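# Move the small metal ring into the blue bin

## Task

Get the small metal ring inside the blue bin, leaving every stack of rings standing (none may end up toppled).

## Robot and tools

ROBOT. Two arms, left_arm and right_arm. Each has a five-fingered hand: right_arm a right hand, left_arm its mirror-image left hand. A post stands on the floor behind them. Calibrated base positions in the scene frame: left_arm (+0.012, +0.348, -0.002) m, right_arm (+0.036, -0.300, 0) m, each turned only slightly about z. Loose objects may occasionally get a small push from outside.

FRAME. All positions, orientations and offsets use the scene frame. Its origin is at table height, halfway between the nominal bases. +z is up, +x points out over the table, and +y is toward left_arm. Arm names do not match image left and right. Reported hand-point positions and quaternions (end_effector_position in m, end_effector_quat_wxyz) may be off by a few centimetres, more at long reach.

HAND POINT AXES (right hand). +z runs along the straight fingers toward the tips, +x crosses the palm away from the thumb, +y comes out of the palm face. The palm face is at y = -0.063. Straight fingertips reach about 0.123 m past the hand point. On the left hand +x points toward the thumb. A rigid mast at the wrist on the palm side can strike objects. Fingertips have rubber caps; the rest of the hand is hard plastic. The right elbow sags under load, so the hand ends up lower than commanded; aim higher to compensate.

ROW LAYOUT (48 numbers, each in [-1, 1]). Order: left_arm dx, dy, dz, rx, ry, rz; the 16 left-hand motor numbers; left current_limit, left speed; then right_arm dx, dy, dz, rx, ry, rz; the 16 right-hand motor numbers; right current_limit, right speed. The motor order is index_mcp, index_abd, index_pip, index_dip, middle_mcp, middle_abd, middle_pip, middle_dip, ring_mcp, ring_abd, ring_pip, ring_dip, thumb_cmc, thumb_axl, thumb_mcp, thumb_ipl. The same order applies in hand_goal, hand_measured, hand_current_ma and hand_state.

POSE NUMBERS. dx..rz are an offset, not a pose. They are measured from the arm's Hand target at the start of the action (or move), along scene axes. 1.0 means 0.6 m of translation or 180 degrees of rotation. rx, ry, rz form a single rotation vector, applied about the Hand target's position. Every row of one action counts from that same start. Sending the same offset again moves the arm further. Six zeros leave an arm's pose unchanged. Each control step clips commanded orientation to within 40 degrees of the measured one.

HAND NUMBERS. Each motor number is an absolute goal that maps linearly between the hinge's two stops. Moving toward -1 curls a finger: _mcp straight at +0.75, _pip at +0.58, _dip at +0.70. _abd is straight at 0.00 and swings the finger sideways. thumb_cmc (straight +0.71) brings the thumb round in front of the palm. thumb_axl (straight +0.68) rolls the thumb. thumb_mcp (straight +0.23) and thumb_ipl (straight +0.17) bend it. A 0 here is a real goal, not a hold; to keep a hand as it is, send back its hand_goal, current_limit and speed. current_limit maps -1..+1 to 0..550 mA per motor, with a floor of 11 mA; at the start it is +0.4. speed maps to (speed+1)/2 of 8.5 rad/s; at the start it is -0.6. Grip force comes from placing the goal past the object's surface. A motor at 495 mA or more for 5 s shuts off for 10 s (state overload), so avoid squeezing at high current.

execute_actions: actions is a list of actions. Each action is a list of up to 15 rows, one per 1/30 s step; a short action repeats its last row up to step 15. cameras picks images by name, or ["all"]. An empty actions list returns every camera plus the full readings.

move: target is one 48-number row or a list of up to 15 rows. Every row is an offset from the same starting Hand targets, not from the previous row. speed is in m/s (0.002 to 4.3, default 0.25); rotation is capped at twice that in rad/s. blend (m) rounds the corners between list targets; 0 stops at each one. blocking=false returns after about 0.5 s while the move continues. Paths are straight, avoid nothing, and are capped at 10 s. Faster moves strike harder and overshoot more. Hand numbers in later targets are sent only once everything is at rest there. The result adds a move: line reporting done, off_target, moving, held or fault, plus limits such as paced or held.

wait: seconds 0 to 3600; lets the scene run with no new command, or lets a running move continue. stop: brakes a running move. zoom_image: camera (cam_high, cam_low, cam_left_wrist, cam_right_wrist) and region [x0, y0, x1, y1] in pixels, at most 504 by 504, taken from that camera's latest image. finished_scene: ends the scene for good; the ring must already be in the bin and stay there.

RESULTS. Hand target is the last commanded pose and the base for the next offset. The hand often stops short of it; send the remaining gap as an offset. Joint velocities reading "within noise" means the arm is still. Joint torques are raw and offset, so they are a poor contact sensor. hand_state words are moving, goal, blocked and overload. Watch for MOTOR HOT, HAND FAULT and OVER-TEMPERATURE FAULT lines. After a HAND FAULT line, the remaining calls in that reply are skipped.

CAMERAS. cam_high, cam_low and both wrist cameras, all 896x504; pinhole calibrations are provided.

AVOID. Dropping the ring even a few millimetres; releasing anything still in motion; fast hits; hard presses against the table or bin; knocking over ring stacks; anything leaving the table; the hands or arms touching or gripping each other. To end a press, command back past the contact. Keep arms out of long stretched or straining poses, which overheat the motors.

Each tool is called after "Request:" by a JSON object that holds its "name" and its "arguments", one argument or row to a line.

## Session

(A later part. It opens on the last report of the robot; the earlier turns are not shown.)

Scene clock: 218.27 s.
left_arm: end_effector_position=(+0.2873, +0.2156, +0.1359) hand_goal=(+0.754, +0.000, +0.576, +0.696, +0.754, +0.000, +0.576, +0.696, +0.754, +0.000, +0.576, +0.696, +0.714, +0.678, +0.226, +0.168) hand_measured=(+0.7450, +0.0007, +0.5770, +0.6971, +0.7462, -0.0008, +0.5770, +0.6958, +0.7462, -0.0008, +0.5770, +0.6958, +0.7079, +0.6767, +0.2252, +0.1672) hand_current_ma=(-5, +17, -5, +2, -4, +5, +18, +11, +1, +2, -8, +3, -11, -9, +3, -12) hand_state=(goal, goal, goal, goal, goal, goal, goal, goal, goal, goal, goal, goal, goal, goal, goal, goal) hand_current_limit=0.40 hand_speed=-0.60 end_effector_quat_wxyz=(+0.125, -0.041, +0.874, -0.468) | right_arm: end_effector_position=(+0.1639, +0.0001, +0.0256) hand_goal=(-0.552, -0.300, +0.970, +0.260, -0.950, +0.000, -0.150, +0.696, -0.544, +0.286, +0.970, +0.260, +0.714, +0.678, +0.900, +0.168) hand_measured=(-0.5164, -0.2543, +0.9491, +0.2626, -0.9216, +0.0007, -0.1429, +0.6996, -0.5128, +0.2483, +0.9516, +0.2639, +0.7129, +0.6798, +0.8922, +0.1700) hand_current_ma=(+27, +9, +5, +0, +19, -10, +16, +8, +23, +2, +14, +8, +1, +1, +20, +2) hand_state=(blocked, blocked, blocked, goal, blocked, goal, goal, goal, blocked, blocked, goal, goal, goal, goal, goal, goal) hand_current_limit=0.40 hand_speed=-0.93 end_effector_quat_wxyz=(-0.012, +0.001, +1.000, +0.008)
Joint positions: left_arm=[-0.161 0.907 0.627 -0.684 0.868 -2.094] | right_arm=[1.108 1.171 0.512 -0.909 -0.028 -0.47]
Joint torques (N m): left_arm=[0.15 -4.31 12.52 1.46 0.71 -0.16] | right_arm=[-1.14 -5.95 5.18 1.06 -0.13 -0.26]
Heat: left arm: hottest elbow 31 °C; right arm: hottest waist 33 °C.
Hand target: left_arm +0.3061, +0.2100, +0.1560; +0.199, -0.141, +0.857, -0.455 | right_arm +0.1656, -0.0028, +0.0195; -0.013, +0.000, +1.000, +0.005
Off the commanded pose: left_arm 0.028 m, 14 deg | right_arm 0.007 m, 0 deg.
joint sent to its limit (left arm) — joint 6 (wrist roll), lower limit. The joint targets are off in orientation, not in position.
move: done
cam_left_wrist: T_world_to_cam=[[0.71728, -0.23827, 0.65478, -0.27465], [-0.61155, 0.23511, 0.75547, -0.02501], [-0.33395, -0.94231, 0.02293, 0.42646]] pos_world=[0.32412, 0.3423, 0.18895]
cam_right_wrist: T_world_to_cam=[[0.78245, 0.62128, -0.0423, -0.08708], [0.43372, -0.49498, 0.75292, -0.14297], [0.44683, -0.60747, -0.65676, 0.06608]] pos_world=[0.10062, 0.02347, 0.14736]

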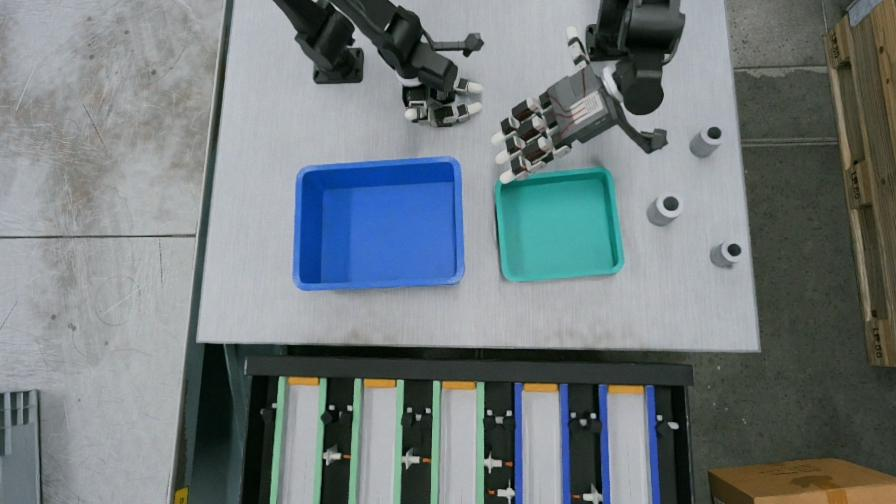

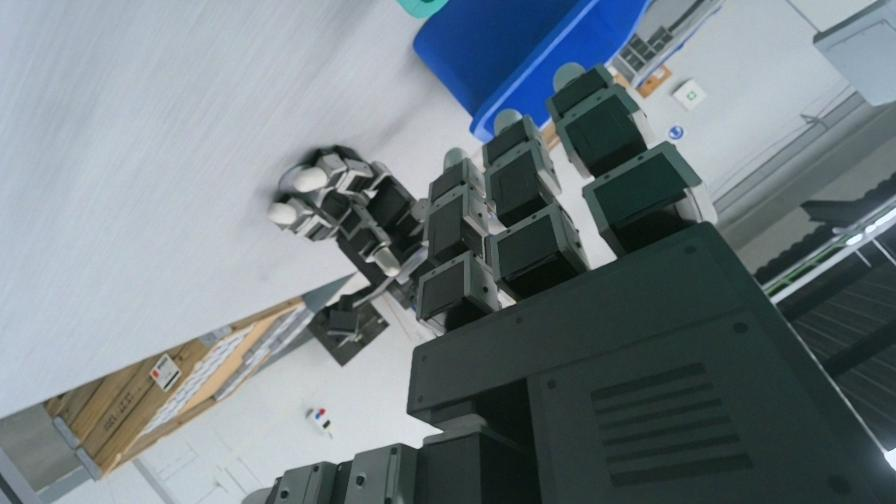

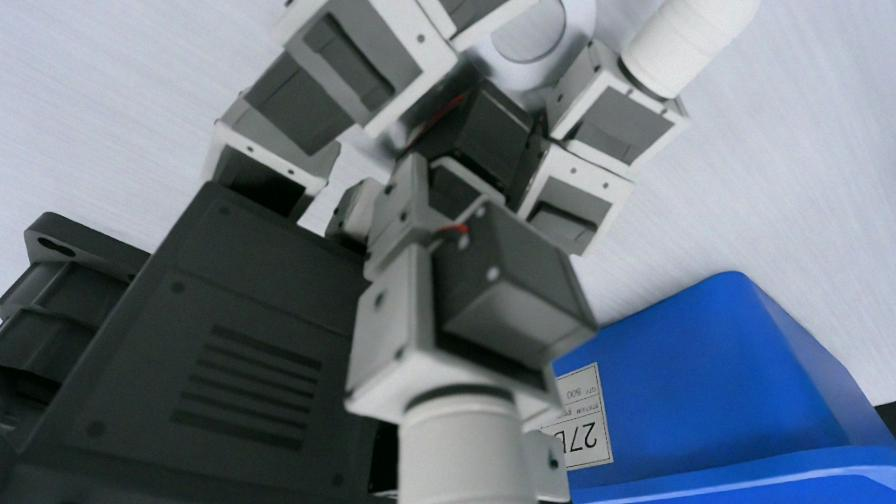

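Request:
{"name": "move", "arguments": {
  "target": [
    [0,0,0,0,0,0,0.754,0,0.576,0.696,0.754,0,0.576,0.696,0.754,0,0.576,0.696,0.714,0.678,0.226,0.168,0.4,-0.6,0,0,0,0,0,0,-0.552,-0.33,0.97,0.26,-0.95,0,-0.15,0.696,-0.544,0.32,0.97,0.26,0.714,0.678,0.9,0.168,0.4,-0.93]
  ],
  "speed": 0.02,
  "cameras": ["cam_high","cam_left_wrist","cam_right_wrist"]
}}

Request:
{"name": "zoom_image", "arguments": {
  "camera": "cam_left_wrist",
  "region": [240, 120, 360, 260]
}}

Request:
{"name": "zoom_image", "arguments": {
  "camera": "cam_right_wrist",
  "region": [340, 0, 740, 280]
}}

Request:
{"name": "zoom_image", "arguments": {
  "camera": "cam_high",
  "region": [430, 60, 500, 130]
}}

Scene clock: 218.97 s.
left_arm: end_effector_position=(+0.2873, +0.2156, +0.1359) hand_goal=(+0.754, +0.000, +0.576, +0.696, +0.754, +0.000, +0.576, +0.696, +0.754, +0.000, +0.576, +0.696, +0.714, +0.678, +0.226, +0.168) hand_measured=(+0.7462, -0.0008, +0.5770, +0.6958, +0.7462, +0.0007, +0.5770, +0.6958, +0.7462, +0.0007, +0.5770, +0.6958, +0.7079, +0.6767, +0.2252, +0.1681) hand_current_ma=(+3, +11, +2, +7, -7, +9, +10, +24, +10, +7, +8, +11, -7, -13, -4, -11) hand_state=(goal, goal, goal, goal, goal, goal, goal, goal, goal, goal, goal, goal, goal, goal, goal, goal) hand_current_limit=0.40 hand_speed=-0.60 end_effector_quat_wxyz=(+0.125, -0.041, +0.874, -0.468) | right_arm: end_effector_position=(+0.1639, +0.0001, +0.0256) hand_goal=(-0.552, -0.330, +0.970, +0.260, -0.950, +0.000, -0.150, +0.696, -0.544, +0.320, +0.970, +0.260, +0.714, +0.678, +0.900, +0.168) hand_measured=(-0.5164, -0.2674, +0.9491, +0.2639, -0.9204, +0.0007, -0.1429, +0.6996, -0.5128, +0.2629, +0.9491, +0.2626, +0.7129, +0.6798, +0.8922, +0.1700) hand_current_ma=(+26, +24, -1, +9, +18, +12, -2, +9, +20, -15, -1, +2, -17, +10, -2, +12) hand_state=(blocked, blocked, blocked, goal, blocked, goal, goal, goal, blocked, blocked, goal, goal, goal, goal, goal, goal) hand_current_limit=0.40 hand_speed=-0.93 end_effector_quat_wxyz=(-0.012, +0.001, +1.000, +0.008)
Joint positions: left_arm=[-0.161 0.907 0.627 -0.684 0.868 -2.094] | right_arm=[1.108 1.171 0.512 -0.909 -0.028 -0.47]
Joint torques (N m): left_arm=[0.32 -4.19 12.42 1.37 0.71 -0.13] | right_arm=[-1.2 -4.89 5.38 1.02 -0.12 -0.22]
Heat: left arm: hottest elbow 32 °C; right arm: hottest waist 33 °C.
Hand target: left_arm +0.3061, +0.2100, +0.1560; +0.199, -0.141, +0.857, -0.455 | right_arm +0.1656, -0.0028, +0.0195; -0.013, +0.000, +1.000, +0.005
Off the commanded pose: left_arm 0.028 m, 14 deg | right_arm 0.007 m, 0 deg.
joint sent to its limit (left arm) — joint 6 (wrist roll), lower limit. The joint targets are off in orientation, not in position.
move: done
cam_left_wrist: T_world_to_cam=[[0.71728, -0.23827, 0.65478, -0.27465], [-0.61155, 0.23511, 0.75547, -0.02501], [-0.33395, -0.94231, 0.02293, 0.42646]] pos_world=[0.32412, 0.3423, 0.18895]
cam_right_wrist: T_world_to_cam=[[0.78245, 0.62128, -0.0423, -0.08708], [0.43372, -0.49498, 0.75292, -0.14297], [0.44683, -0.60747, -0.65676, 0.06608]] pos_world=[0.10062, 0.02347, 0.14736]

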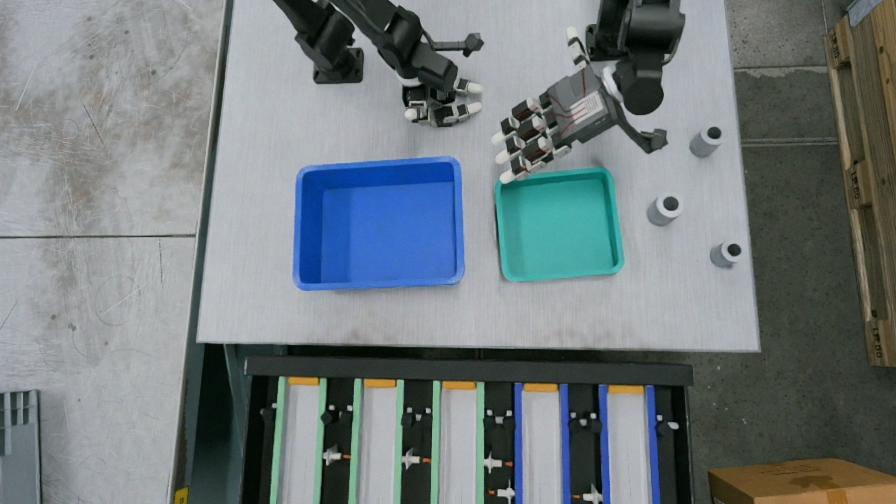

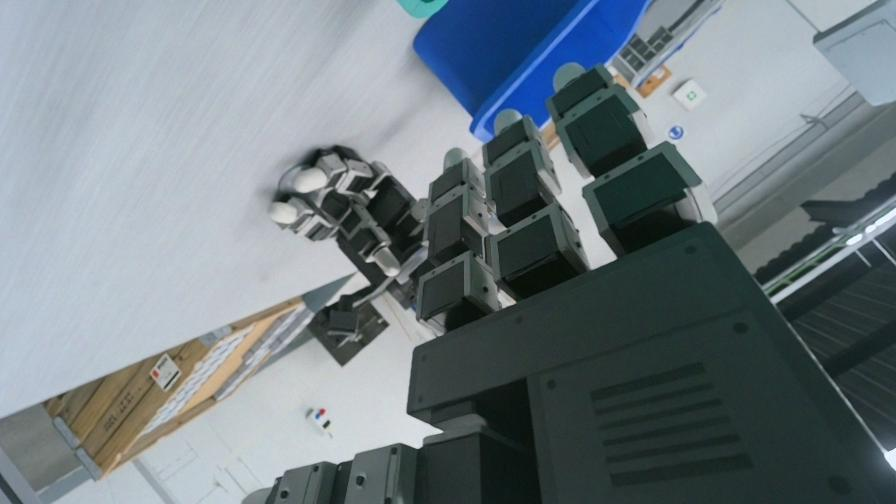

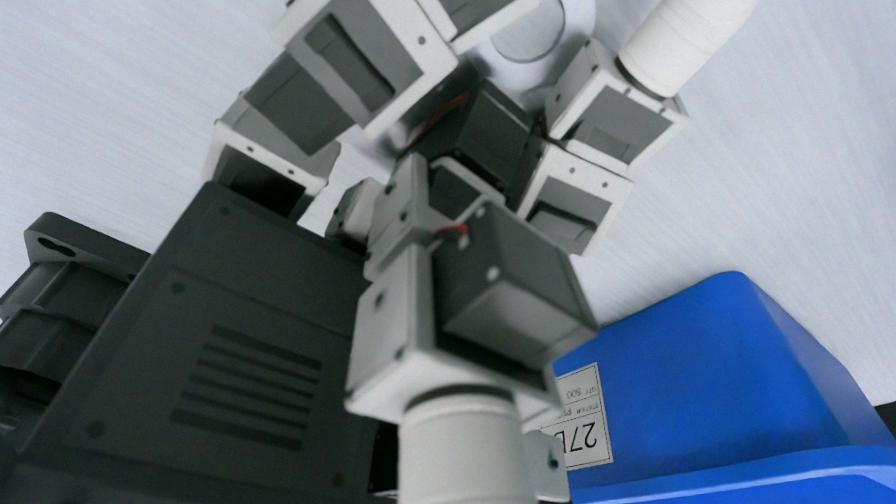

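Scaled by 3.600 from the camera's image (finer frame: 1280x720).

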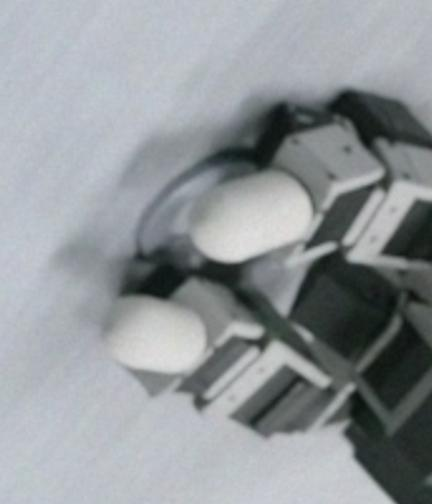

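Scaled by 1.260 from the camera's image (finer frame: 1280x720).

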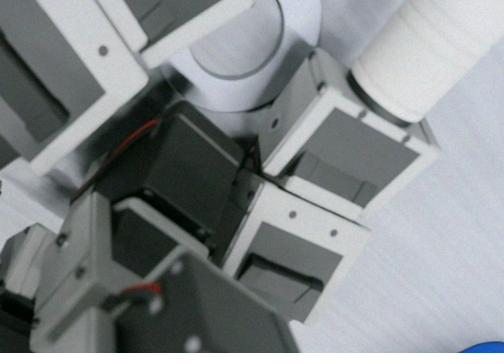

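Scaled by 7.200 from the camera's image (finer frame: 1280x720).

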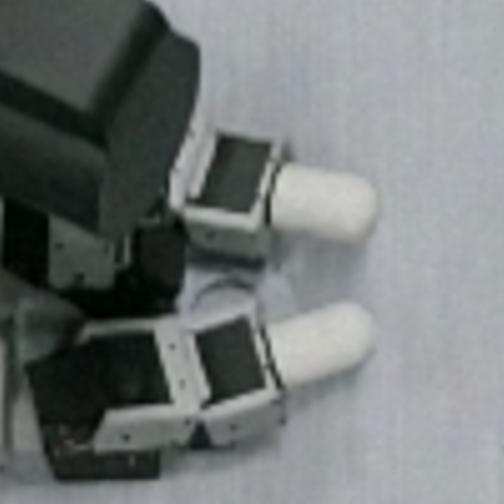

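Request:
{"name": "move", "arguments": {
  "target": [
    [0,0,0,0,0,0,0.754,0,0.576,0.696,0.754,0,0.576,0.696,0.754,0,0.576,0.696,0.714,0.678,0.226,0.168,0.4,-0.6,0,0,0,0,0,0,-0.552,-0.42,0.97,0.26,-0.95,0,-0.15,0.696,-0.544,0.41,0.97,0.26,0.714,0.678,0.9,0.168,0.4,-0.93]
  ],
  "speed": 0.02,
  "cameras": ["cam_high","cam_left_wrist","cam_right_wrist"]
}}

Request:
{"name": "zoom_image", "arguments": {
  "camera": "cam_left_wrist",
  "region": [240, 120, 360, 260]
}}

Request:
{"name": "zoom_image", "arguments": {
  "camera": "cam_right_wrist",
  "region": [340, 0, 740, 280]
}}

Request:
{"name": "zoom_image", "arguments": {
  "camera": "cam_high",
  "region": [430, 60, 500, 130]
}}

Scene clock: 219.63 s.
left_arm: end_effector_position=(+0.2873, +0.2156, +0.1359) hand_goal=(+0.754, +0.000, +0.576, +0.696, +0.754, +0.000, +0.576, +0.696, +0.754, +0.000, +0.576, +0.696, +0.714, +0.678, +0.226, +0.168) hand_measured=(+0.7462, +0.0007, +0.5770, +0.6958, +0.7462, +0.0007, +0.5770, +0.6958, +0.7462, +0.0007, +0.5770, +0.6958, +0.7079, +0.6777, +0.2252, +0.1681) hand_current_ma=(-17, +22, -10, +15, -10, +1, +21, +14, -5, +9, -2, +2, -9, +2, -2, +2) hand_state=(goal, goal, goal, goal, goal, goal, goal, goal, goal, goal, goal, goal, goal, goal, goal, goal) hand_current_limit=0.40 hand_speed=-0.60 end_effector_quat_wxyz=(+0.125, -0.041, +0.874, -0.468) | right_arm: end_effector_position=(+0.1638, +0.0001, +0.0256) hand_goal=(-0.552, -0.420, +0.970, +0.260, -0.950, +0.000, -0.150, +0.696, -0.544, +0.410, +0.970, +0.260, +0.714, +0.678, +0.900, +0.168) hand_measured=(-0.5152, -0.2704, +0.9491, +0.2639, -0.9216, +0.0007, -0.1429, +0.6996, -0.5140, +0.2732, +0.9504, +0.2639, +0.7129, +0.6798, +0.8922, +0.1710) hand_current_ma=(+23, +97, -4, -11, +17, +1, +6, +6, +20, -74, +1, -5, +8, +5, +11, +6) hand_state=(blocked, blocked, blocked, goal, blocked, goal, goal, goal, blocked, blocked, goal, goal, goal, goal, goal, goal) hand_current_limit=0.40 hand_speed=-0.93 end_effector_quat_wxyz=(-0.012, +0.001, +1.000, +0.008)
Joint positions: left_arm=[-0.161 0.907 0.627 -0.684 0.868 -2.094] | right_arm=[1.108 1.171 0.512 -0.909 -0.028 -0.471]
Joint torques (N m): left_arm=[-0.73 -4.48 12.46 1.39 0.72 -0.17] | right_arm=[-0.85 -5.3 5.37 1.14 -0.17 -0.25]
Heat: left arm: hottest elbow 32 °C; right arm: hottest waist 33 °C.
Hand target: left_arm +0.3061, +0.2100, +0.1560; +0.199, -0.141, +0.857, -0.455 | right_arm +0.1656, -0.0028, +0.0195; -0.013, +0.000, +1.000, +0.005
Off the commanded pose: left_arm 0.028 m, 14 deg | right_arm 0.007 m, 0 deg.
joint sent to its limit (left arm) — joint 6 (wrist roll), lower limit. The joint targets are off in orientation, not in position.
move: done
cam_left_wrist: T_world_to_cam=[[0.71728, -0.23827, 0.65478, -0.27465], [-0.61155, 0.23511, 0.75547, -0.02501], [-0.33395, -0.94231, 0.02293, 0.42646]] pos_world=[0.32412, 0.3423, 0.18895]
cam_right_wrist: T_world_to_cam=[[0.7822, 0.6216, -0.04222, -0.08707], [0.43387, -0.49483, 0.75293, -0.14299], [0.44713, -0.60726, -0.65675, 0.06604]] pos_world=[0.10062, 0.02347, 0.14736]

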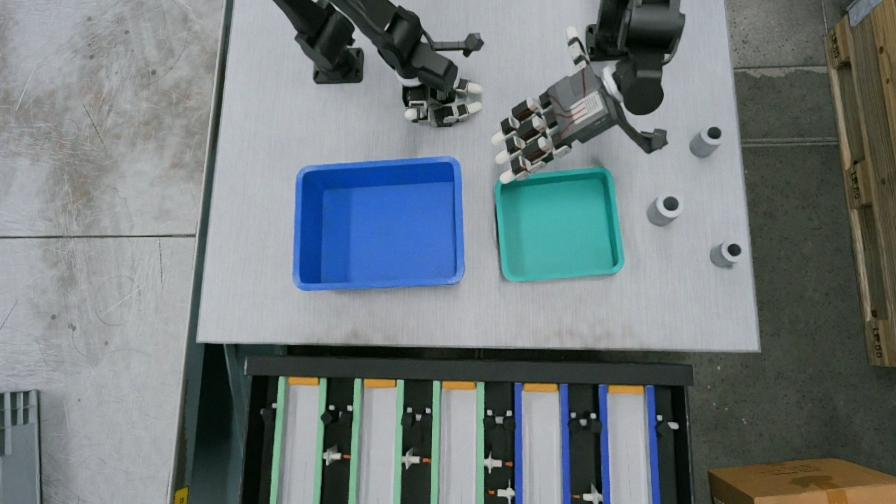

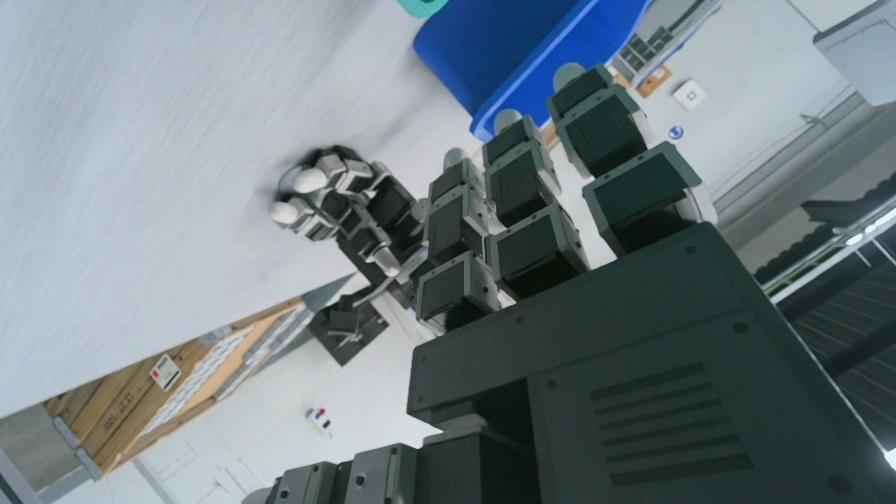

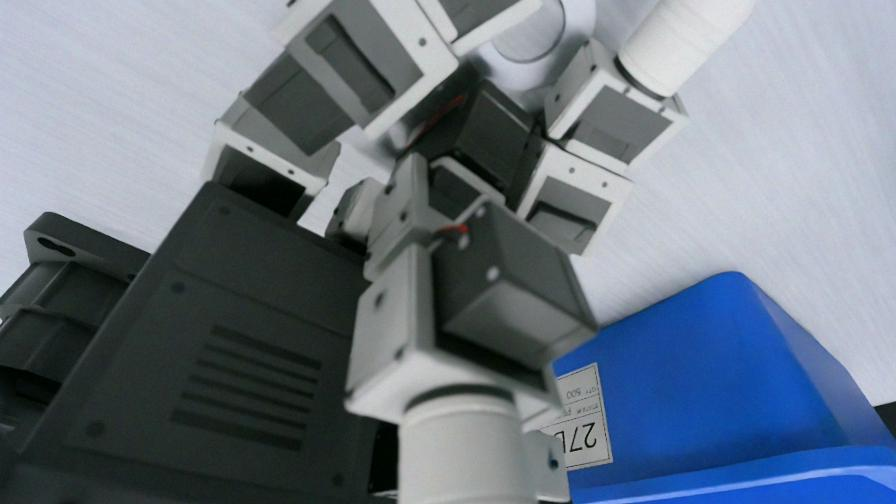

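Scaled by 3.600 from the camera's image (finer frame: 1280x720).

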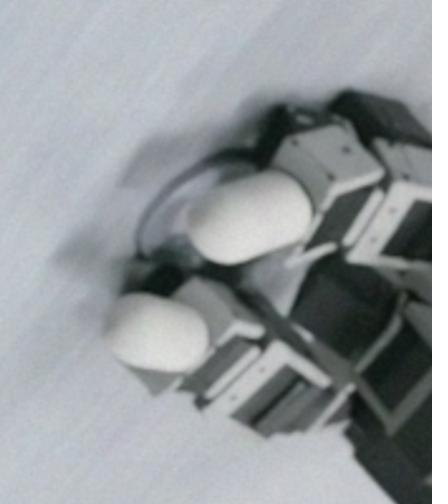

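Scaled by 1.260 from the camera's image (finer frame: 1280x720).

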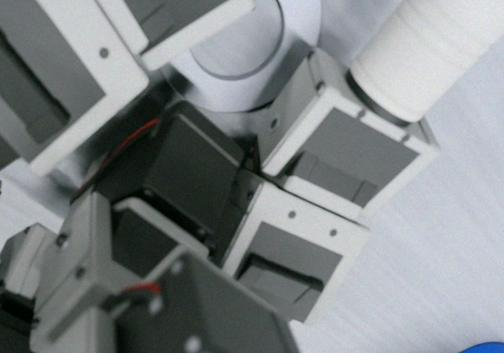

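Scaled by 7.200 from the camera's image (finer frame: 1280x720).

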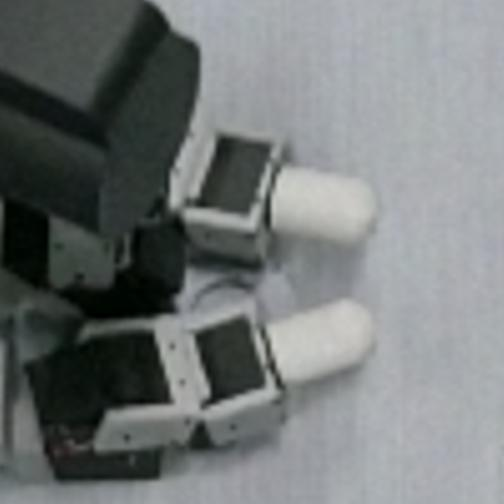

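Request:
{"name": "move", "arguments": {
  "target": [
    [0,0,0,0,0,0,0.754,0,0.576,0.696,0.754,0,0.576,0.696,0.754,0,0.576,0.696,0.714,0.678,0.226,0.168,0.4,-0.6,0,0,0,0,0,0,-0.552,-0.56,0.97,0.26,-0.95,0,-0.15,0.696,-0.544,0.56,0.97,0.26,0.714,0.678,0.9,0.168,0.4,-0.93]
  ],
  "speed": 0.02,
  "cameras": ["cam_high","cam_left_wrist","cam_right_wrist"]
}}

Request:
{"name": "zoom_image", "arguments": {
  "camera": "cam_left_wrist",
  "region": [240, 120, 360, 260]
}}

Request:
{"name": "zoom_image", "arguments": {
  "camera": "cam_right_wrist",
  "region": [340, 0, 740, 280]
}}

Request:
{"name": "zoom_image", "arguments": {
  "camera": "cam_high",
  "region": [430, 60, 500, 130]
}}

Scene clock: 220.43 s.
left_arm: end_effector_position=(+0.2873, +0.2156, +0.1359) hand_goal=(+0.754, +0.000, +0.576, +0.696, +0.754, +0.000, +0.576, +0.696, +0.754, +0.000, +0.576, +0.696, +0.714, +0.678, +0.226, +0.168) hand_measured=(+0.7462, -0.0008, +0.5770, +0.6958, +0.7474, +0.0007, +0.5770, +0.6958, +0.7462, +0.0007, +0.5770, +0.6958, +0.7079, +0.6777, +0.2252, +0.1672) hand_current_ma=(-1, +3, -13, +7, -14, +6, +11, +7, -4, +14, +19, -2, -21, -11, -4, -16) hand_state=(goal, goal, goal, goal, goal, goal, goal, goal, goal, goal, goal, goal, goal, goal, goal, goal) hand_current_limit=0.40 hand_speed=-0.60 end_effector_quat_wxyz=(+0.125, -0.041, +0.874, -0.468) | right_arm: end_effector_position=(+0.1637, +0.0002, +0.0256) hand_goal=(-0.552, -0.560, +0.970, +0.260, -0.950, +0.000, -0.150, +0.696, -0.544, +0.560, +0.970, +0.260, +0.714, +0.678, +0.900, +0.168) hand_measured=(-0.5164, -0.2718, +0.9491, +0.2639, -0.9204, +0.0007, -0.1429, +0.6996, -0.5140, +0.2922, +0.9516, +0.2626, +0.7129, +0.6798, +0.8922, +0.1691) hand_current_ma=(+32, +262, +0, +2, +13, +20, +14, +0, +15, -226, -8, -2, -4, -8, -11, +7) hand_state=(blocked, blocked, blocked, goal, blocked, goal, goal, goal, blocked, moving, goal, goal, goal, goal, goal, goal) hand_current_limit=0.40 hand_speed=-0.93 end_effector_quat_wxyz=(-0.012, +0.000, +1.000, +0.008)
Joint positions: left_arm=[-0.161 0.907 0.627 -0.684 0.868 -2.094] | right_arm=[1.108 1.171 0.512 -0.909 -0.028 -0.472]
Joint torques (N m): left_arm=[-0.26 -4.07 12.4 1.51 0.67 -0.15] | right_arm=[-1.61 -5.07 5.48 1.11 -0.13 -0.27]
Heat: left arm: hottest elbow 32 °C; right arm: hottest waist 33 °C.
Hand target: left_arm +0.3061, +0.2100, +0.1560; +0.199, -0.141, +0.857, -0.455 | right_arm +0.1656, -0.0028, +0.0195; -0.013, +0.000, +1.000, +0.005
Off the commanded pose: left_arm 0.028 m, 14 deg | right_arm 0.007 m, 0 deg.
joint sent to its limit (left arm) — joint 6 (wrist roll), lower limit. The joint targets are off in orientation, not in position.
move: done
cam_left_wrist: T_world_to_cam=[[0.71728, -0.23827, 0.65478, -0.27465], [-0.61155, 0.23511, 0.75547, -0.02501], [-0.33395, -0.94231, 0.02293, 0.42646]] pos_world=[0.32412, 0.3423, 0.18895]
cam_right_wrist: T_world_to_cam=[[0.78151, 0.62247, -0.04215, -0.08688], [0.43437, -0.49437, 0.75294, -0.14297], [0.44784, -0.60674, -0.65673, 0.06604]] pos_world=[0.10042, 0.02347, 0.14736]

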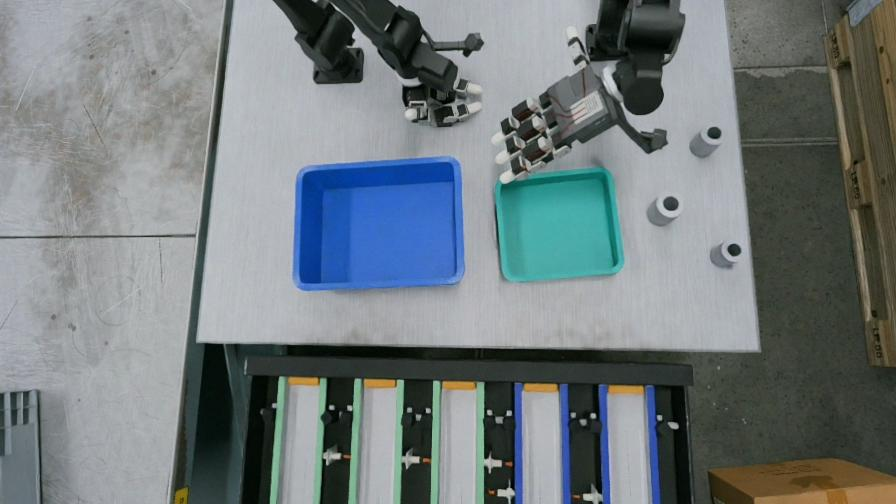

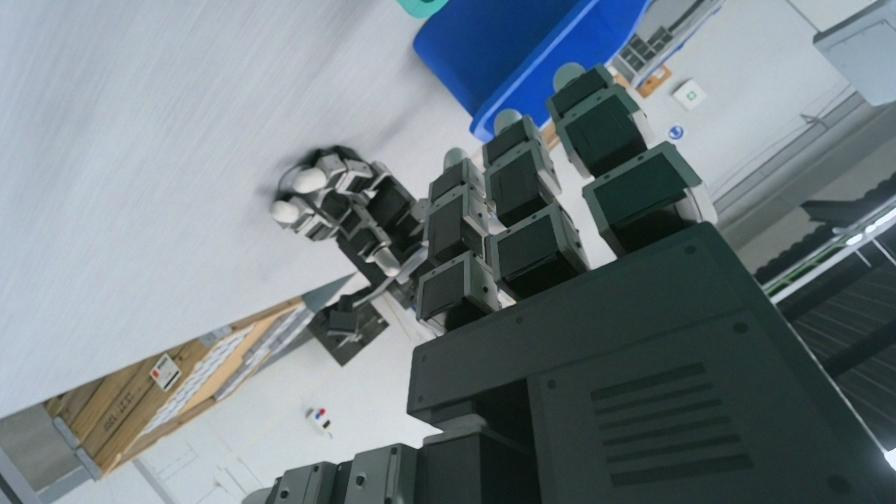

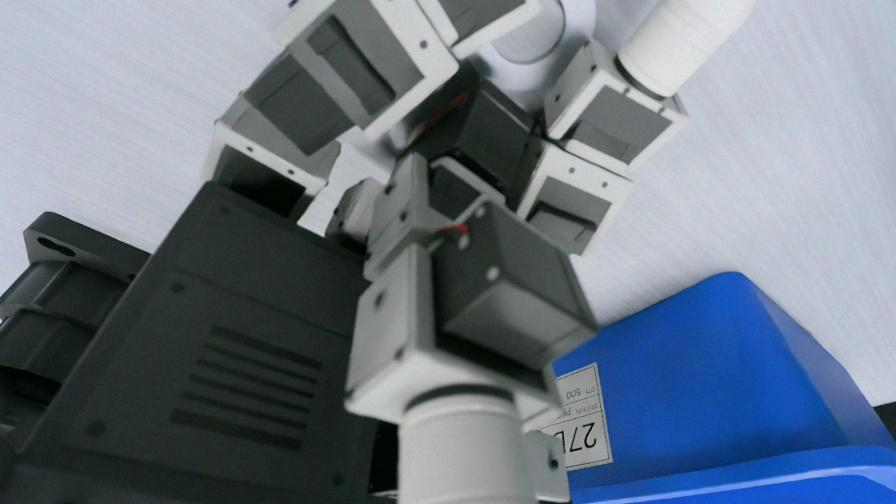

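Scaled by 3.600 from the camera's image (finer frame: 1280x720).

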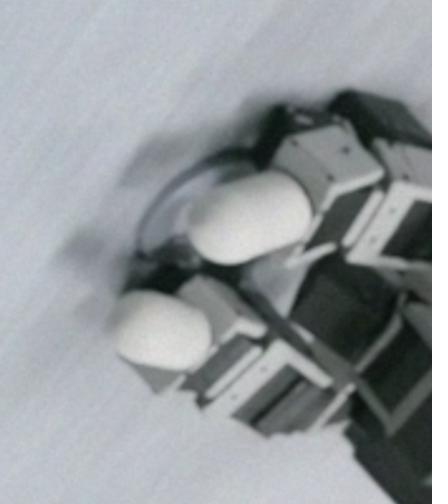

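Scaled by 1.260 from the camera's image (finer frame: 1280x720).

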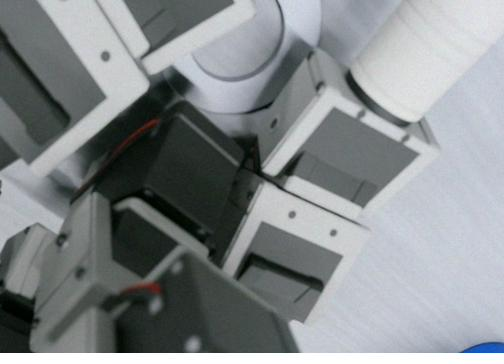

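Scaled by 7.200 from the camera's image (finer frame: 1280x720).

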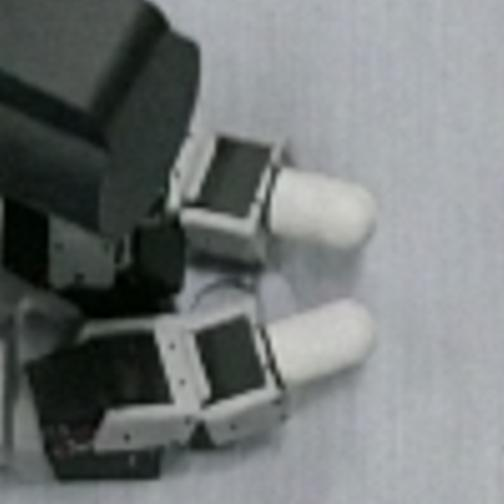

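Request:
{"name": "move", "arguments": {
  "target": [
    [0,0,0,0,0,0,0.754,0,0.576,0.696,0.754,0,0.576,0.696,0.754,0,0.576,0.696,0.714,0.678,0.226,0.168,0.4,-0.6,0,0,0.0333,0,0,0,-0.552,-0.56,0.97,0.26,-0.95,0,-0.15,0.696,-0.544,0.56,0.97,0.26,0.714,0.678,0.9,0.168,0.4,-0.93]
  ],
  "speed": 0.02,
  "cameras": ["cam_high","cam_left_wrist","cam_right_wrist"]
}}

Request:
{"name": "zoom_image", "arguments": {
  "camera": "cam_left_wrist",
  "region": [240, 120, 360, 260]
}}

Request:
{"name": "zoom_image", "arguments": {
  "camera": "cam_right_wrist",
  "region": [340, 0, 740, 280]
}}

Request:
{"name": "zoom_image", "arguments": {
  "camera": "cam_high",
  "region": [430, 60, 500, 130]
}}

Scene clock: 221.97 s.
left_arm: end_effector_position=(+0.2873, +0.2156, +0.1359) hand_goal=(+0.754, +0.000, +0.576, +0.696, +0.754, +0.000, +0.576, +0.696, +0.754, +0.000, +0.576, +0.696, +0.714, +0.678, +0.226, +0.168) hand_measured=(+0.7450, +0.0007, +0.5757, +0.6958, +0.7474, +0.0007, +0.5770, +0.6958, +0.7462, -0.0008, +0.5770, +0.6958, +0.7079, +0.6777, +0.2252, +0.1672) hand_current_ma=(+5, +0, +1, +2, -17, -6, +2, +8, +0, +6, +13, -20, -16, -12, +0, -9) hand_state=(goal, goal, goal, goal, goal, goal, goal, goal, goal, goal, goal, goal, goal, goal, goal, goal) hand_current_limit=0.40 hand_speed=-0.60 end_effector_quat_wxyz=(+0.125, -0.041, +0.874, -0.468) | right_arm: end_effector_position=(+0.1592, -0.0087, +0.0288) hand_goal=(-0.552, -0.560, +0.970, +0.260, -0.950, +0.000, -0.150, +0.696, -0.544, +0.560, +0.970, +0.260, +0.714, +0.678, +0.900, +0.168) hand_measured=(-0.5188, -0.3803, +0.9465, +0.2613, -0.9204, +0.0007, -0.1429, +0.6996, -0.5236, +0.4197, +0.9478, +0.2601, +0.7129, +0.6798, +0.8932, +0.1700) hand_current_ma=(+25, +122, -3, -6, +9, -7, +2, +13, +13, -89, +6, -5, +0, -6, +5, +21) hand_state=(blocked, blocked, blocked, goal, blocked, goal, goal, goal, blocked, blocked, blocked, goal, goal, goal, goal, goal) hand_current_limit=0.40 hand_speed=-0.93 end_effector_quat_wxyz=(-0.018, +0.000, +1.000, -0.004)
Joint positions: left_arm=[-0.161 0.907 0.627 -0.684 0.868 -2.094] | right_arm=[1.108 1.146 0.512 -0.959 -0.028 -0.472]
Joint torques (N m): left_arm=[-0.56 -4.07 12.41 1.52 0.7 -0.15] | right_arm=[-2.02 -7.12 7.56 -0.27 -0.12 -0.19]
Heat: left arm: hottest elbow 32 °C; right arm: hottest waist 33 °C.
Hand target: left_arm +0.3061, +0.2100, +0.1560; +0.199, -0.141, +0.857, -0.455 | right_arm +0.1656, -0.0028, +0.0394; -0.013, +0.000, +1.000, +0.005
Off the commanded pose: left_arm 0.028 m, 14 deg | right_arm 0.014 m, 1 deg.
joint sent to its limit (left arm) — joint 6 (wrist roll), lower limit. The joint targets are off in orientation, not in position.
move: off_target (right_arm)
cam_left_wrist: T_world_to_cam=[[0.71728, -0.23827, 0.65478, -0.27465], [-0.61155, 0.23511, 0.75547, -0.02501], [-0.33395, -0.94231, 0.02293, 0.42646]] pos_world=[0.32412, 0.3423, 0.18895]
cam_right_wrist: T_world_to_cam=[[0.78087, 0.62121, -0.06582, -0.07687], [0.44336, -0.4769, 0.75894, -0.14928], [0.44008, -0.62182, -0.64782, 0.06565]] pos_world=[0.09732, 0.01738, 0.15076]

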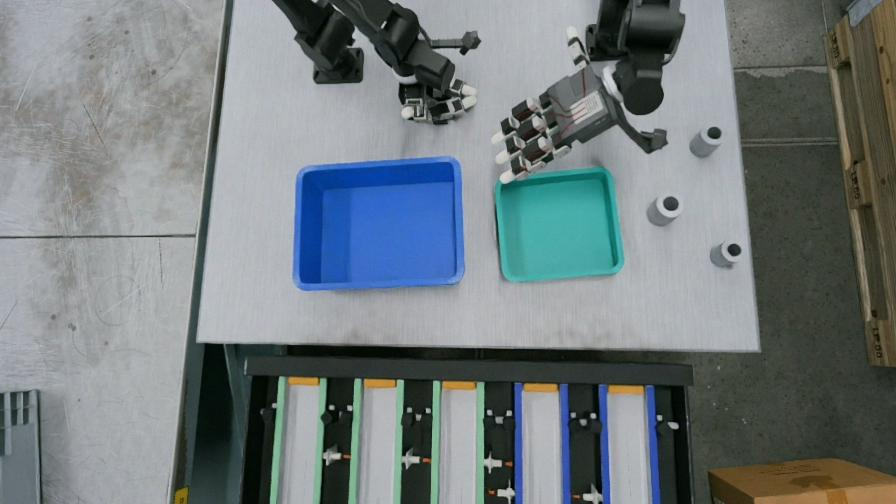

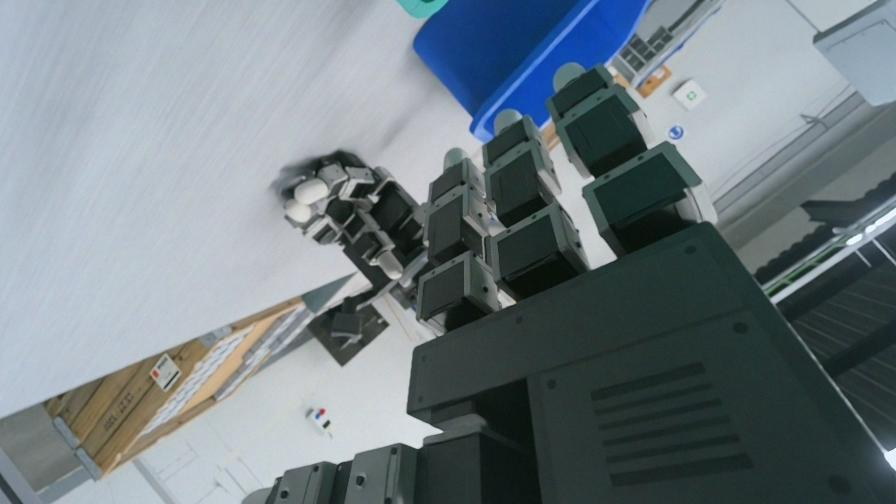

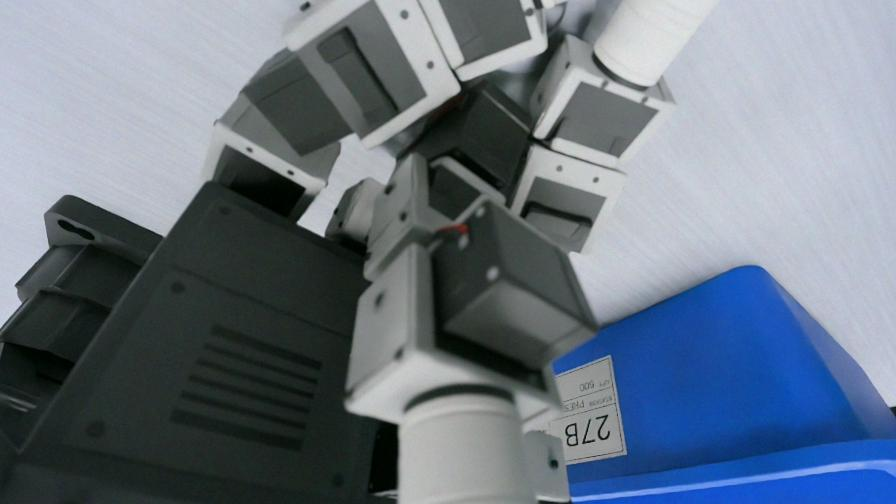

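Scaled by 3.600 from the camera's image (finer frame: 1280x720).

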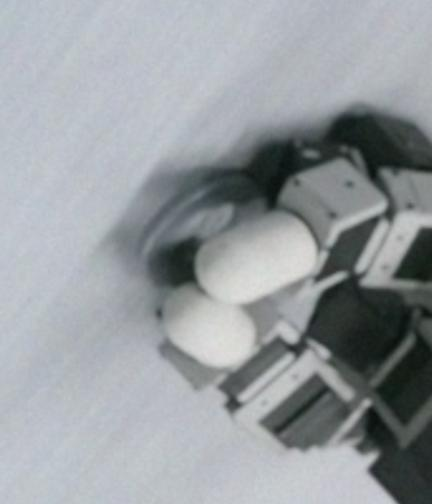

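Scaled by 1.260 from the camera's image (finer frame: 1280x720).

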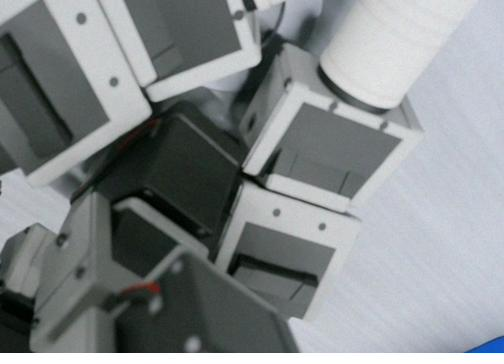

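Scaled by 7.200 from the camera's image (finer frame: 1280x720).

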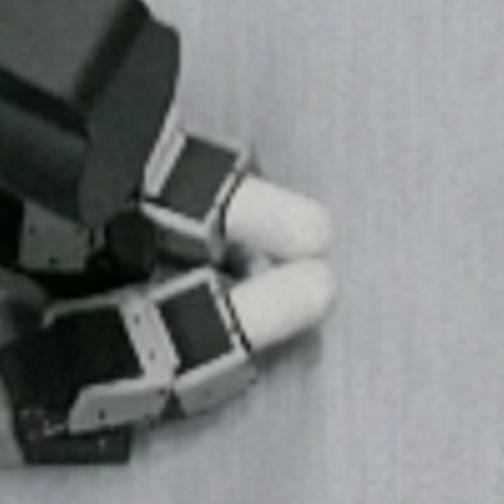

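Request:
{"name": "move", "arguments": {
  "target": [
    [0,0,0.0333,0,0,0,0.754,0,0.576,0.696,0.754,0,0.576,0.696,0.754,0,0.576,0.696,0.714,0.678,0.226,0.168,0.4,-0.6,0,0,0.0333,0,0,0,-0.552,0.05,0.97,0.26,-0.95,0,-0.15,0.696,-0.544,-0.05,0.97,0.26,0.714,0.678,0.9,0.168,0.4,-0.9]
  ],
  "speed": 0.04,
  "cameras": ["cam_high","cam_left_wrist","cam_right_wrist"]
}}

Request:
{"name": "zoom_image", "arguments": {
  "camera": "cam_right_wrist",
  "region": [340, 0, 740, 280]
}}

Request:
{"name": "zoom_image", "arguments": {
  "camera": "cam_high",
  "region": [430, 60, 500, 130]
}}

Scene clock: 225.67 s.
left_arm: end_effector_position=(+0.2915, +0.2153, +0.1487) hand_goal=(+0.754, +0.000, +0.576, +0.696, +0.754, +0.000, +0.576, +0.696, +0.754, +0.000, +0.576, +0.696, +0.714, +0.678, +0.226, +0.168) hand_measured=(+0.7450, -0.0008, +0.5770, +0.6958, +0.7462, -0.0008, +0.5770, +0.6958, +0.7462, -0.0008, +0.5770, +0.6958, +0.7079, +0.6777, +0.2252, +0.1681) hand_current_ma=(-3, +11, +2, +9, -9, +5, +11, +7, +0, +20, +6, +4, -14, +6, +6, -1) hand_state=(goal, goal, goal, goal, goal, goal, goal, goal, goal, goal, goal, goal, goal, goal, goal, goal) hand_current_limit=0.40 hand_speed=-0.60 end_effector_quat_wxyz=(+0.127, -0.041, +0.874, -0.467) | right_arm: end_effector_position=(+0.1557, -0.0156, +0.0413) hand_goal=(-0.552, +0.050, +0.970, +0.260, -0.950, +0.000, -0.150, +0.696, -0.544, -0.050, +0.970, +0.260, +0.714, +0.678, +0.900, +0.168) hand_measured=(-0.5200, +0.0373, +0.9670, +0.2639, -0.9216, +0.0007, -0.1429, +0.6996, -0.5236, -0.0360, +0.9670, +0.2601, +0.7129, +0.6798, +0.8932, +0.1691) hand_current_ma=(+10, +3, +2, +4, +26, +13, -3, +1, +3, +7, -2, +3, -5, -12, +7, +7) hand_state=(blocked, goal, goal, goal, blocked, goal, goal, goal, blocked, goal, goal, goal, goal, goal, goal, goal) hand_current_limit=0.40 hand_speed=-0.90 end_effector_quat_wxyz=(-0.022, +0.000, +1.000, -0.012)
Joint positions: left_arm=[-0.161 0.907 0.661 -0.716 0.867 -2.094] | right_arm=[1.108 1.103 0.527 -1.035 -0.028 -0.472]
Joint torques (N m): left_arm=[-0.79 -5.89 13.14 0.43 0.71 -0.17] | right_arm=[-1.67 -6.71 8.91 -0.32 -0.13 -0.21]
Heat: left arm: hottest elbow 33 °C; right arm: hottest waist 32 °C.
Hand target: left_arm +0.3061, +0.2100, +0.1760; +0.199, -0.141, +0.857, -0.455 | right_arm +0.1656, -0.0028, +0.0595; -0.013, +0.000, +1.000, +0.005
Off the commanded pose: left_arm 0.031 m, 14 deg | right_arm 0.024 m, 2 deg.
joint sent to its limit (left arm) — joint 6 (wrist roll), lower limit. The joint targets are off in orientation, not in position.
move: off_target (left_arm, right_arm)
cam_left_wrist: T_world_to_cam=[[0.71537, -0.23818, 0.6569, -0.28586], [-0.61417, 0.23401, 0.75368, -0.03079], [-0.33324, -0.94261, 0.02112, 0.42741]] pos_world=[0.32802, 0.342, 0.20197]
cam_right_wrist: T_world_to_cam=[[0.78024, 0.62007, -0.08207, -0.06827], [0.44958, -0.46474, 0.76282, -0.16142], [0.43486, -0.63208, -0.64138, 0.07131]] pos_world=[0.09483, 0.01239, 0.16326]

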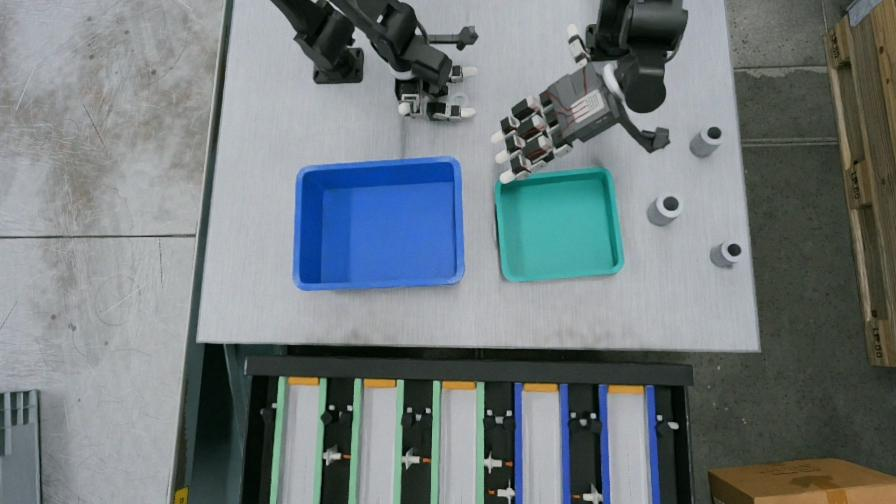

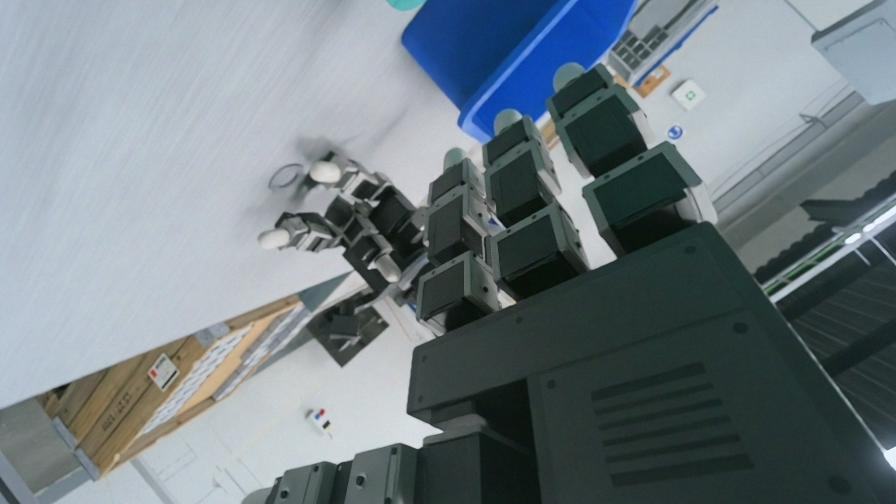

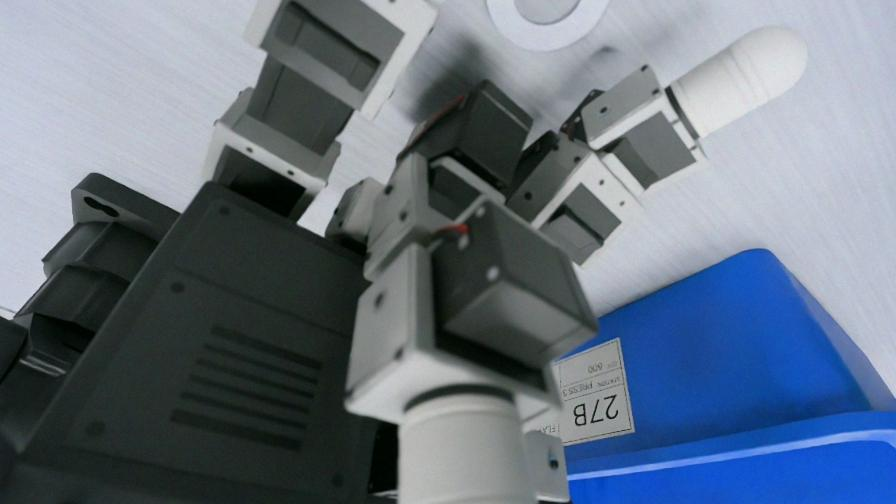

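Scaled by 1.260 from the camera's image (finer frame: 1280x720).

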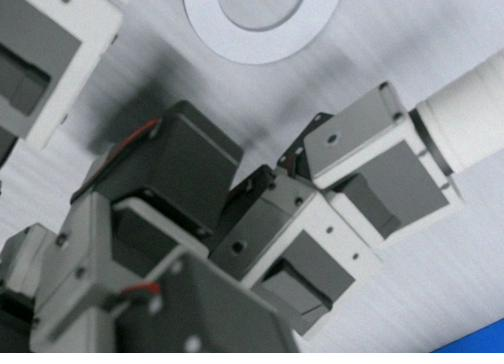

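Scaled by 7.200 from the camera's image (finer frame: 1280x720).

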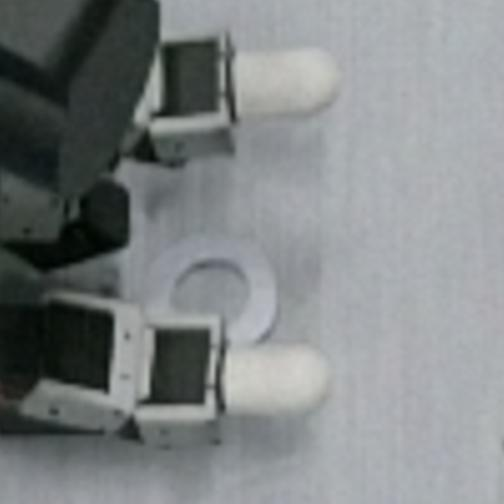

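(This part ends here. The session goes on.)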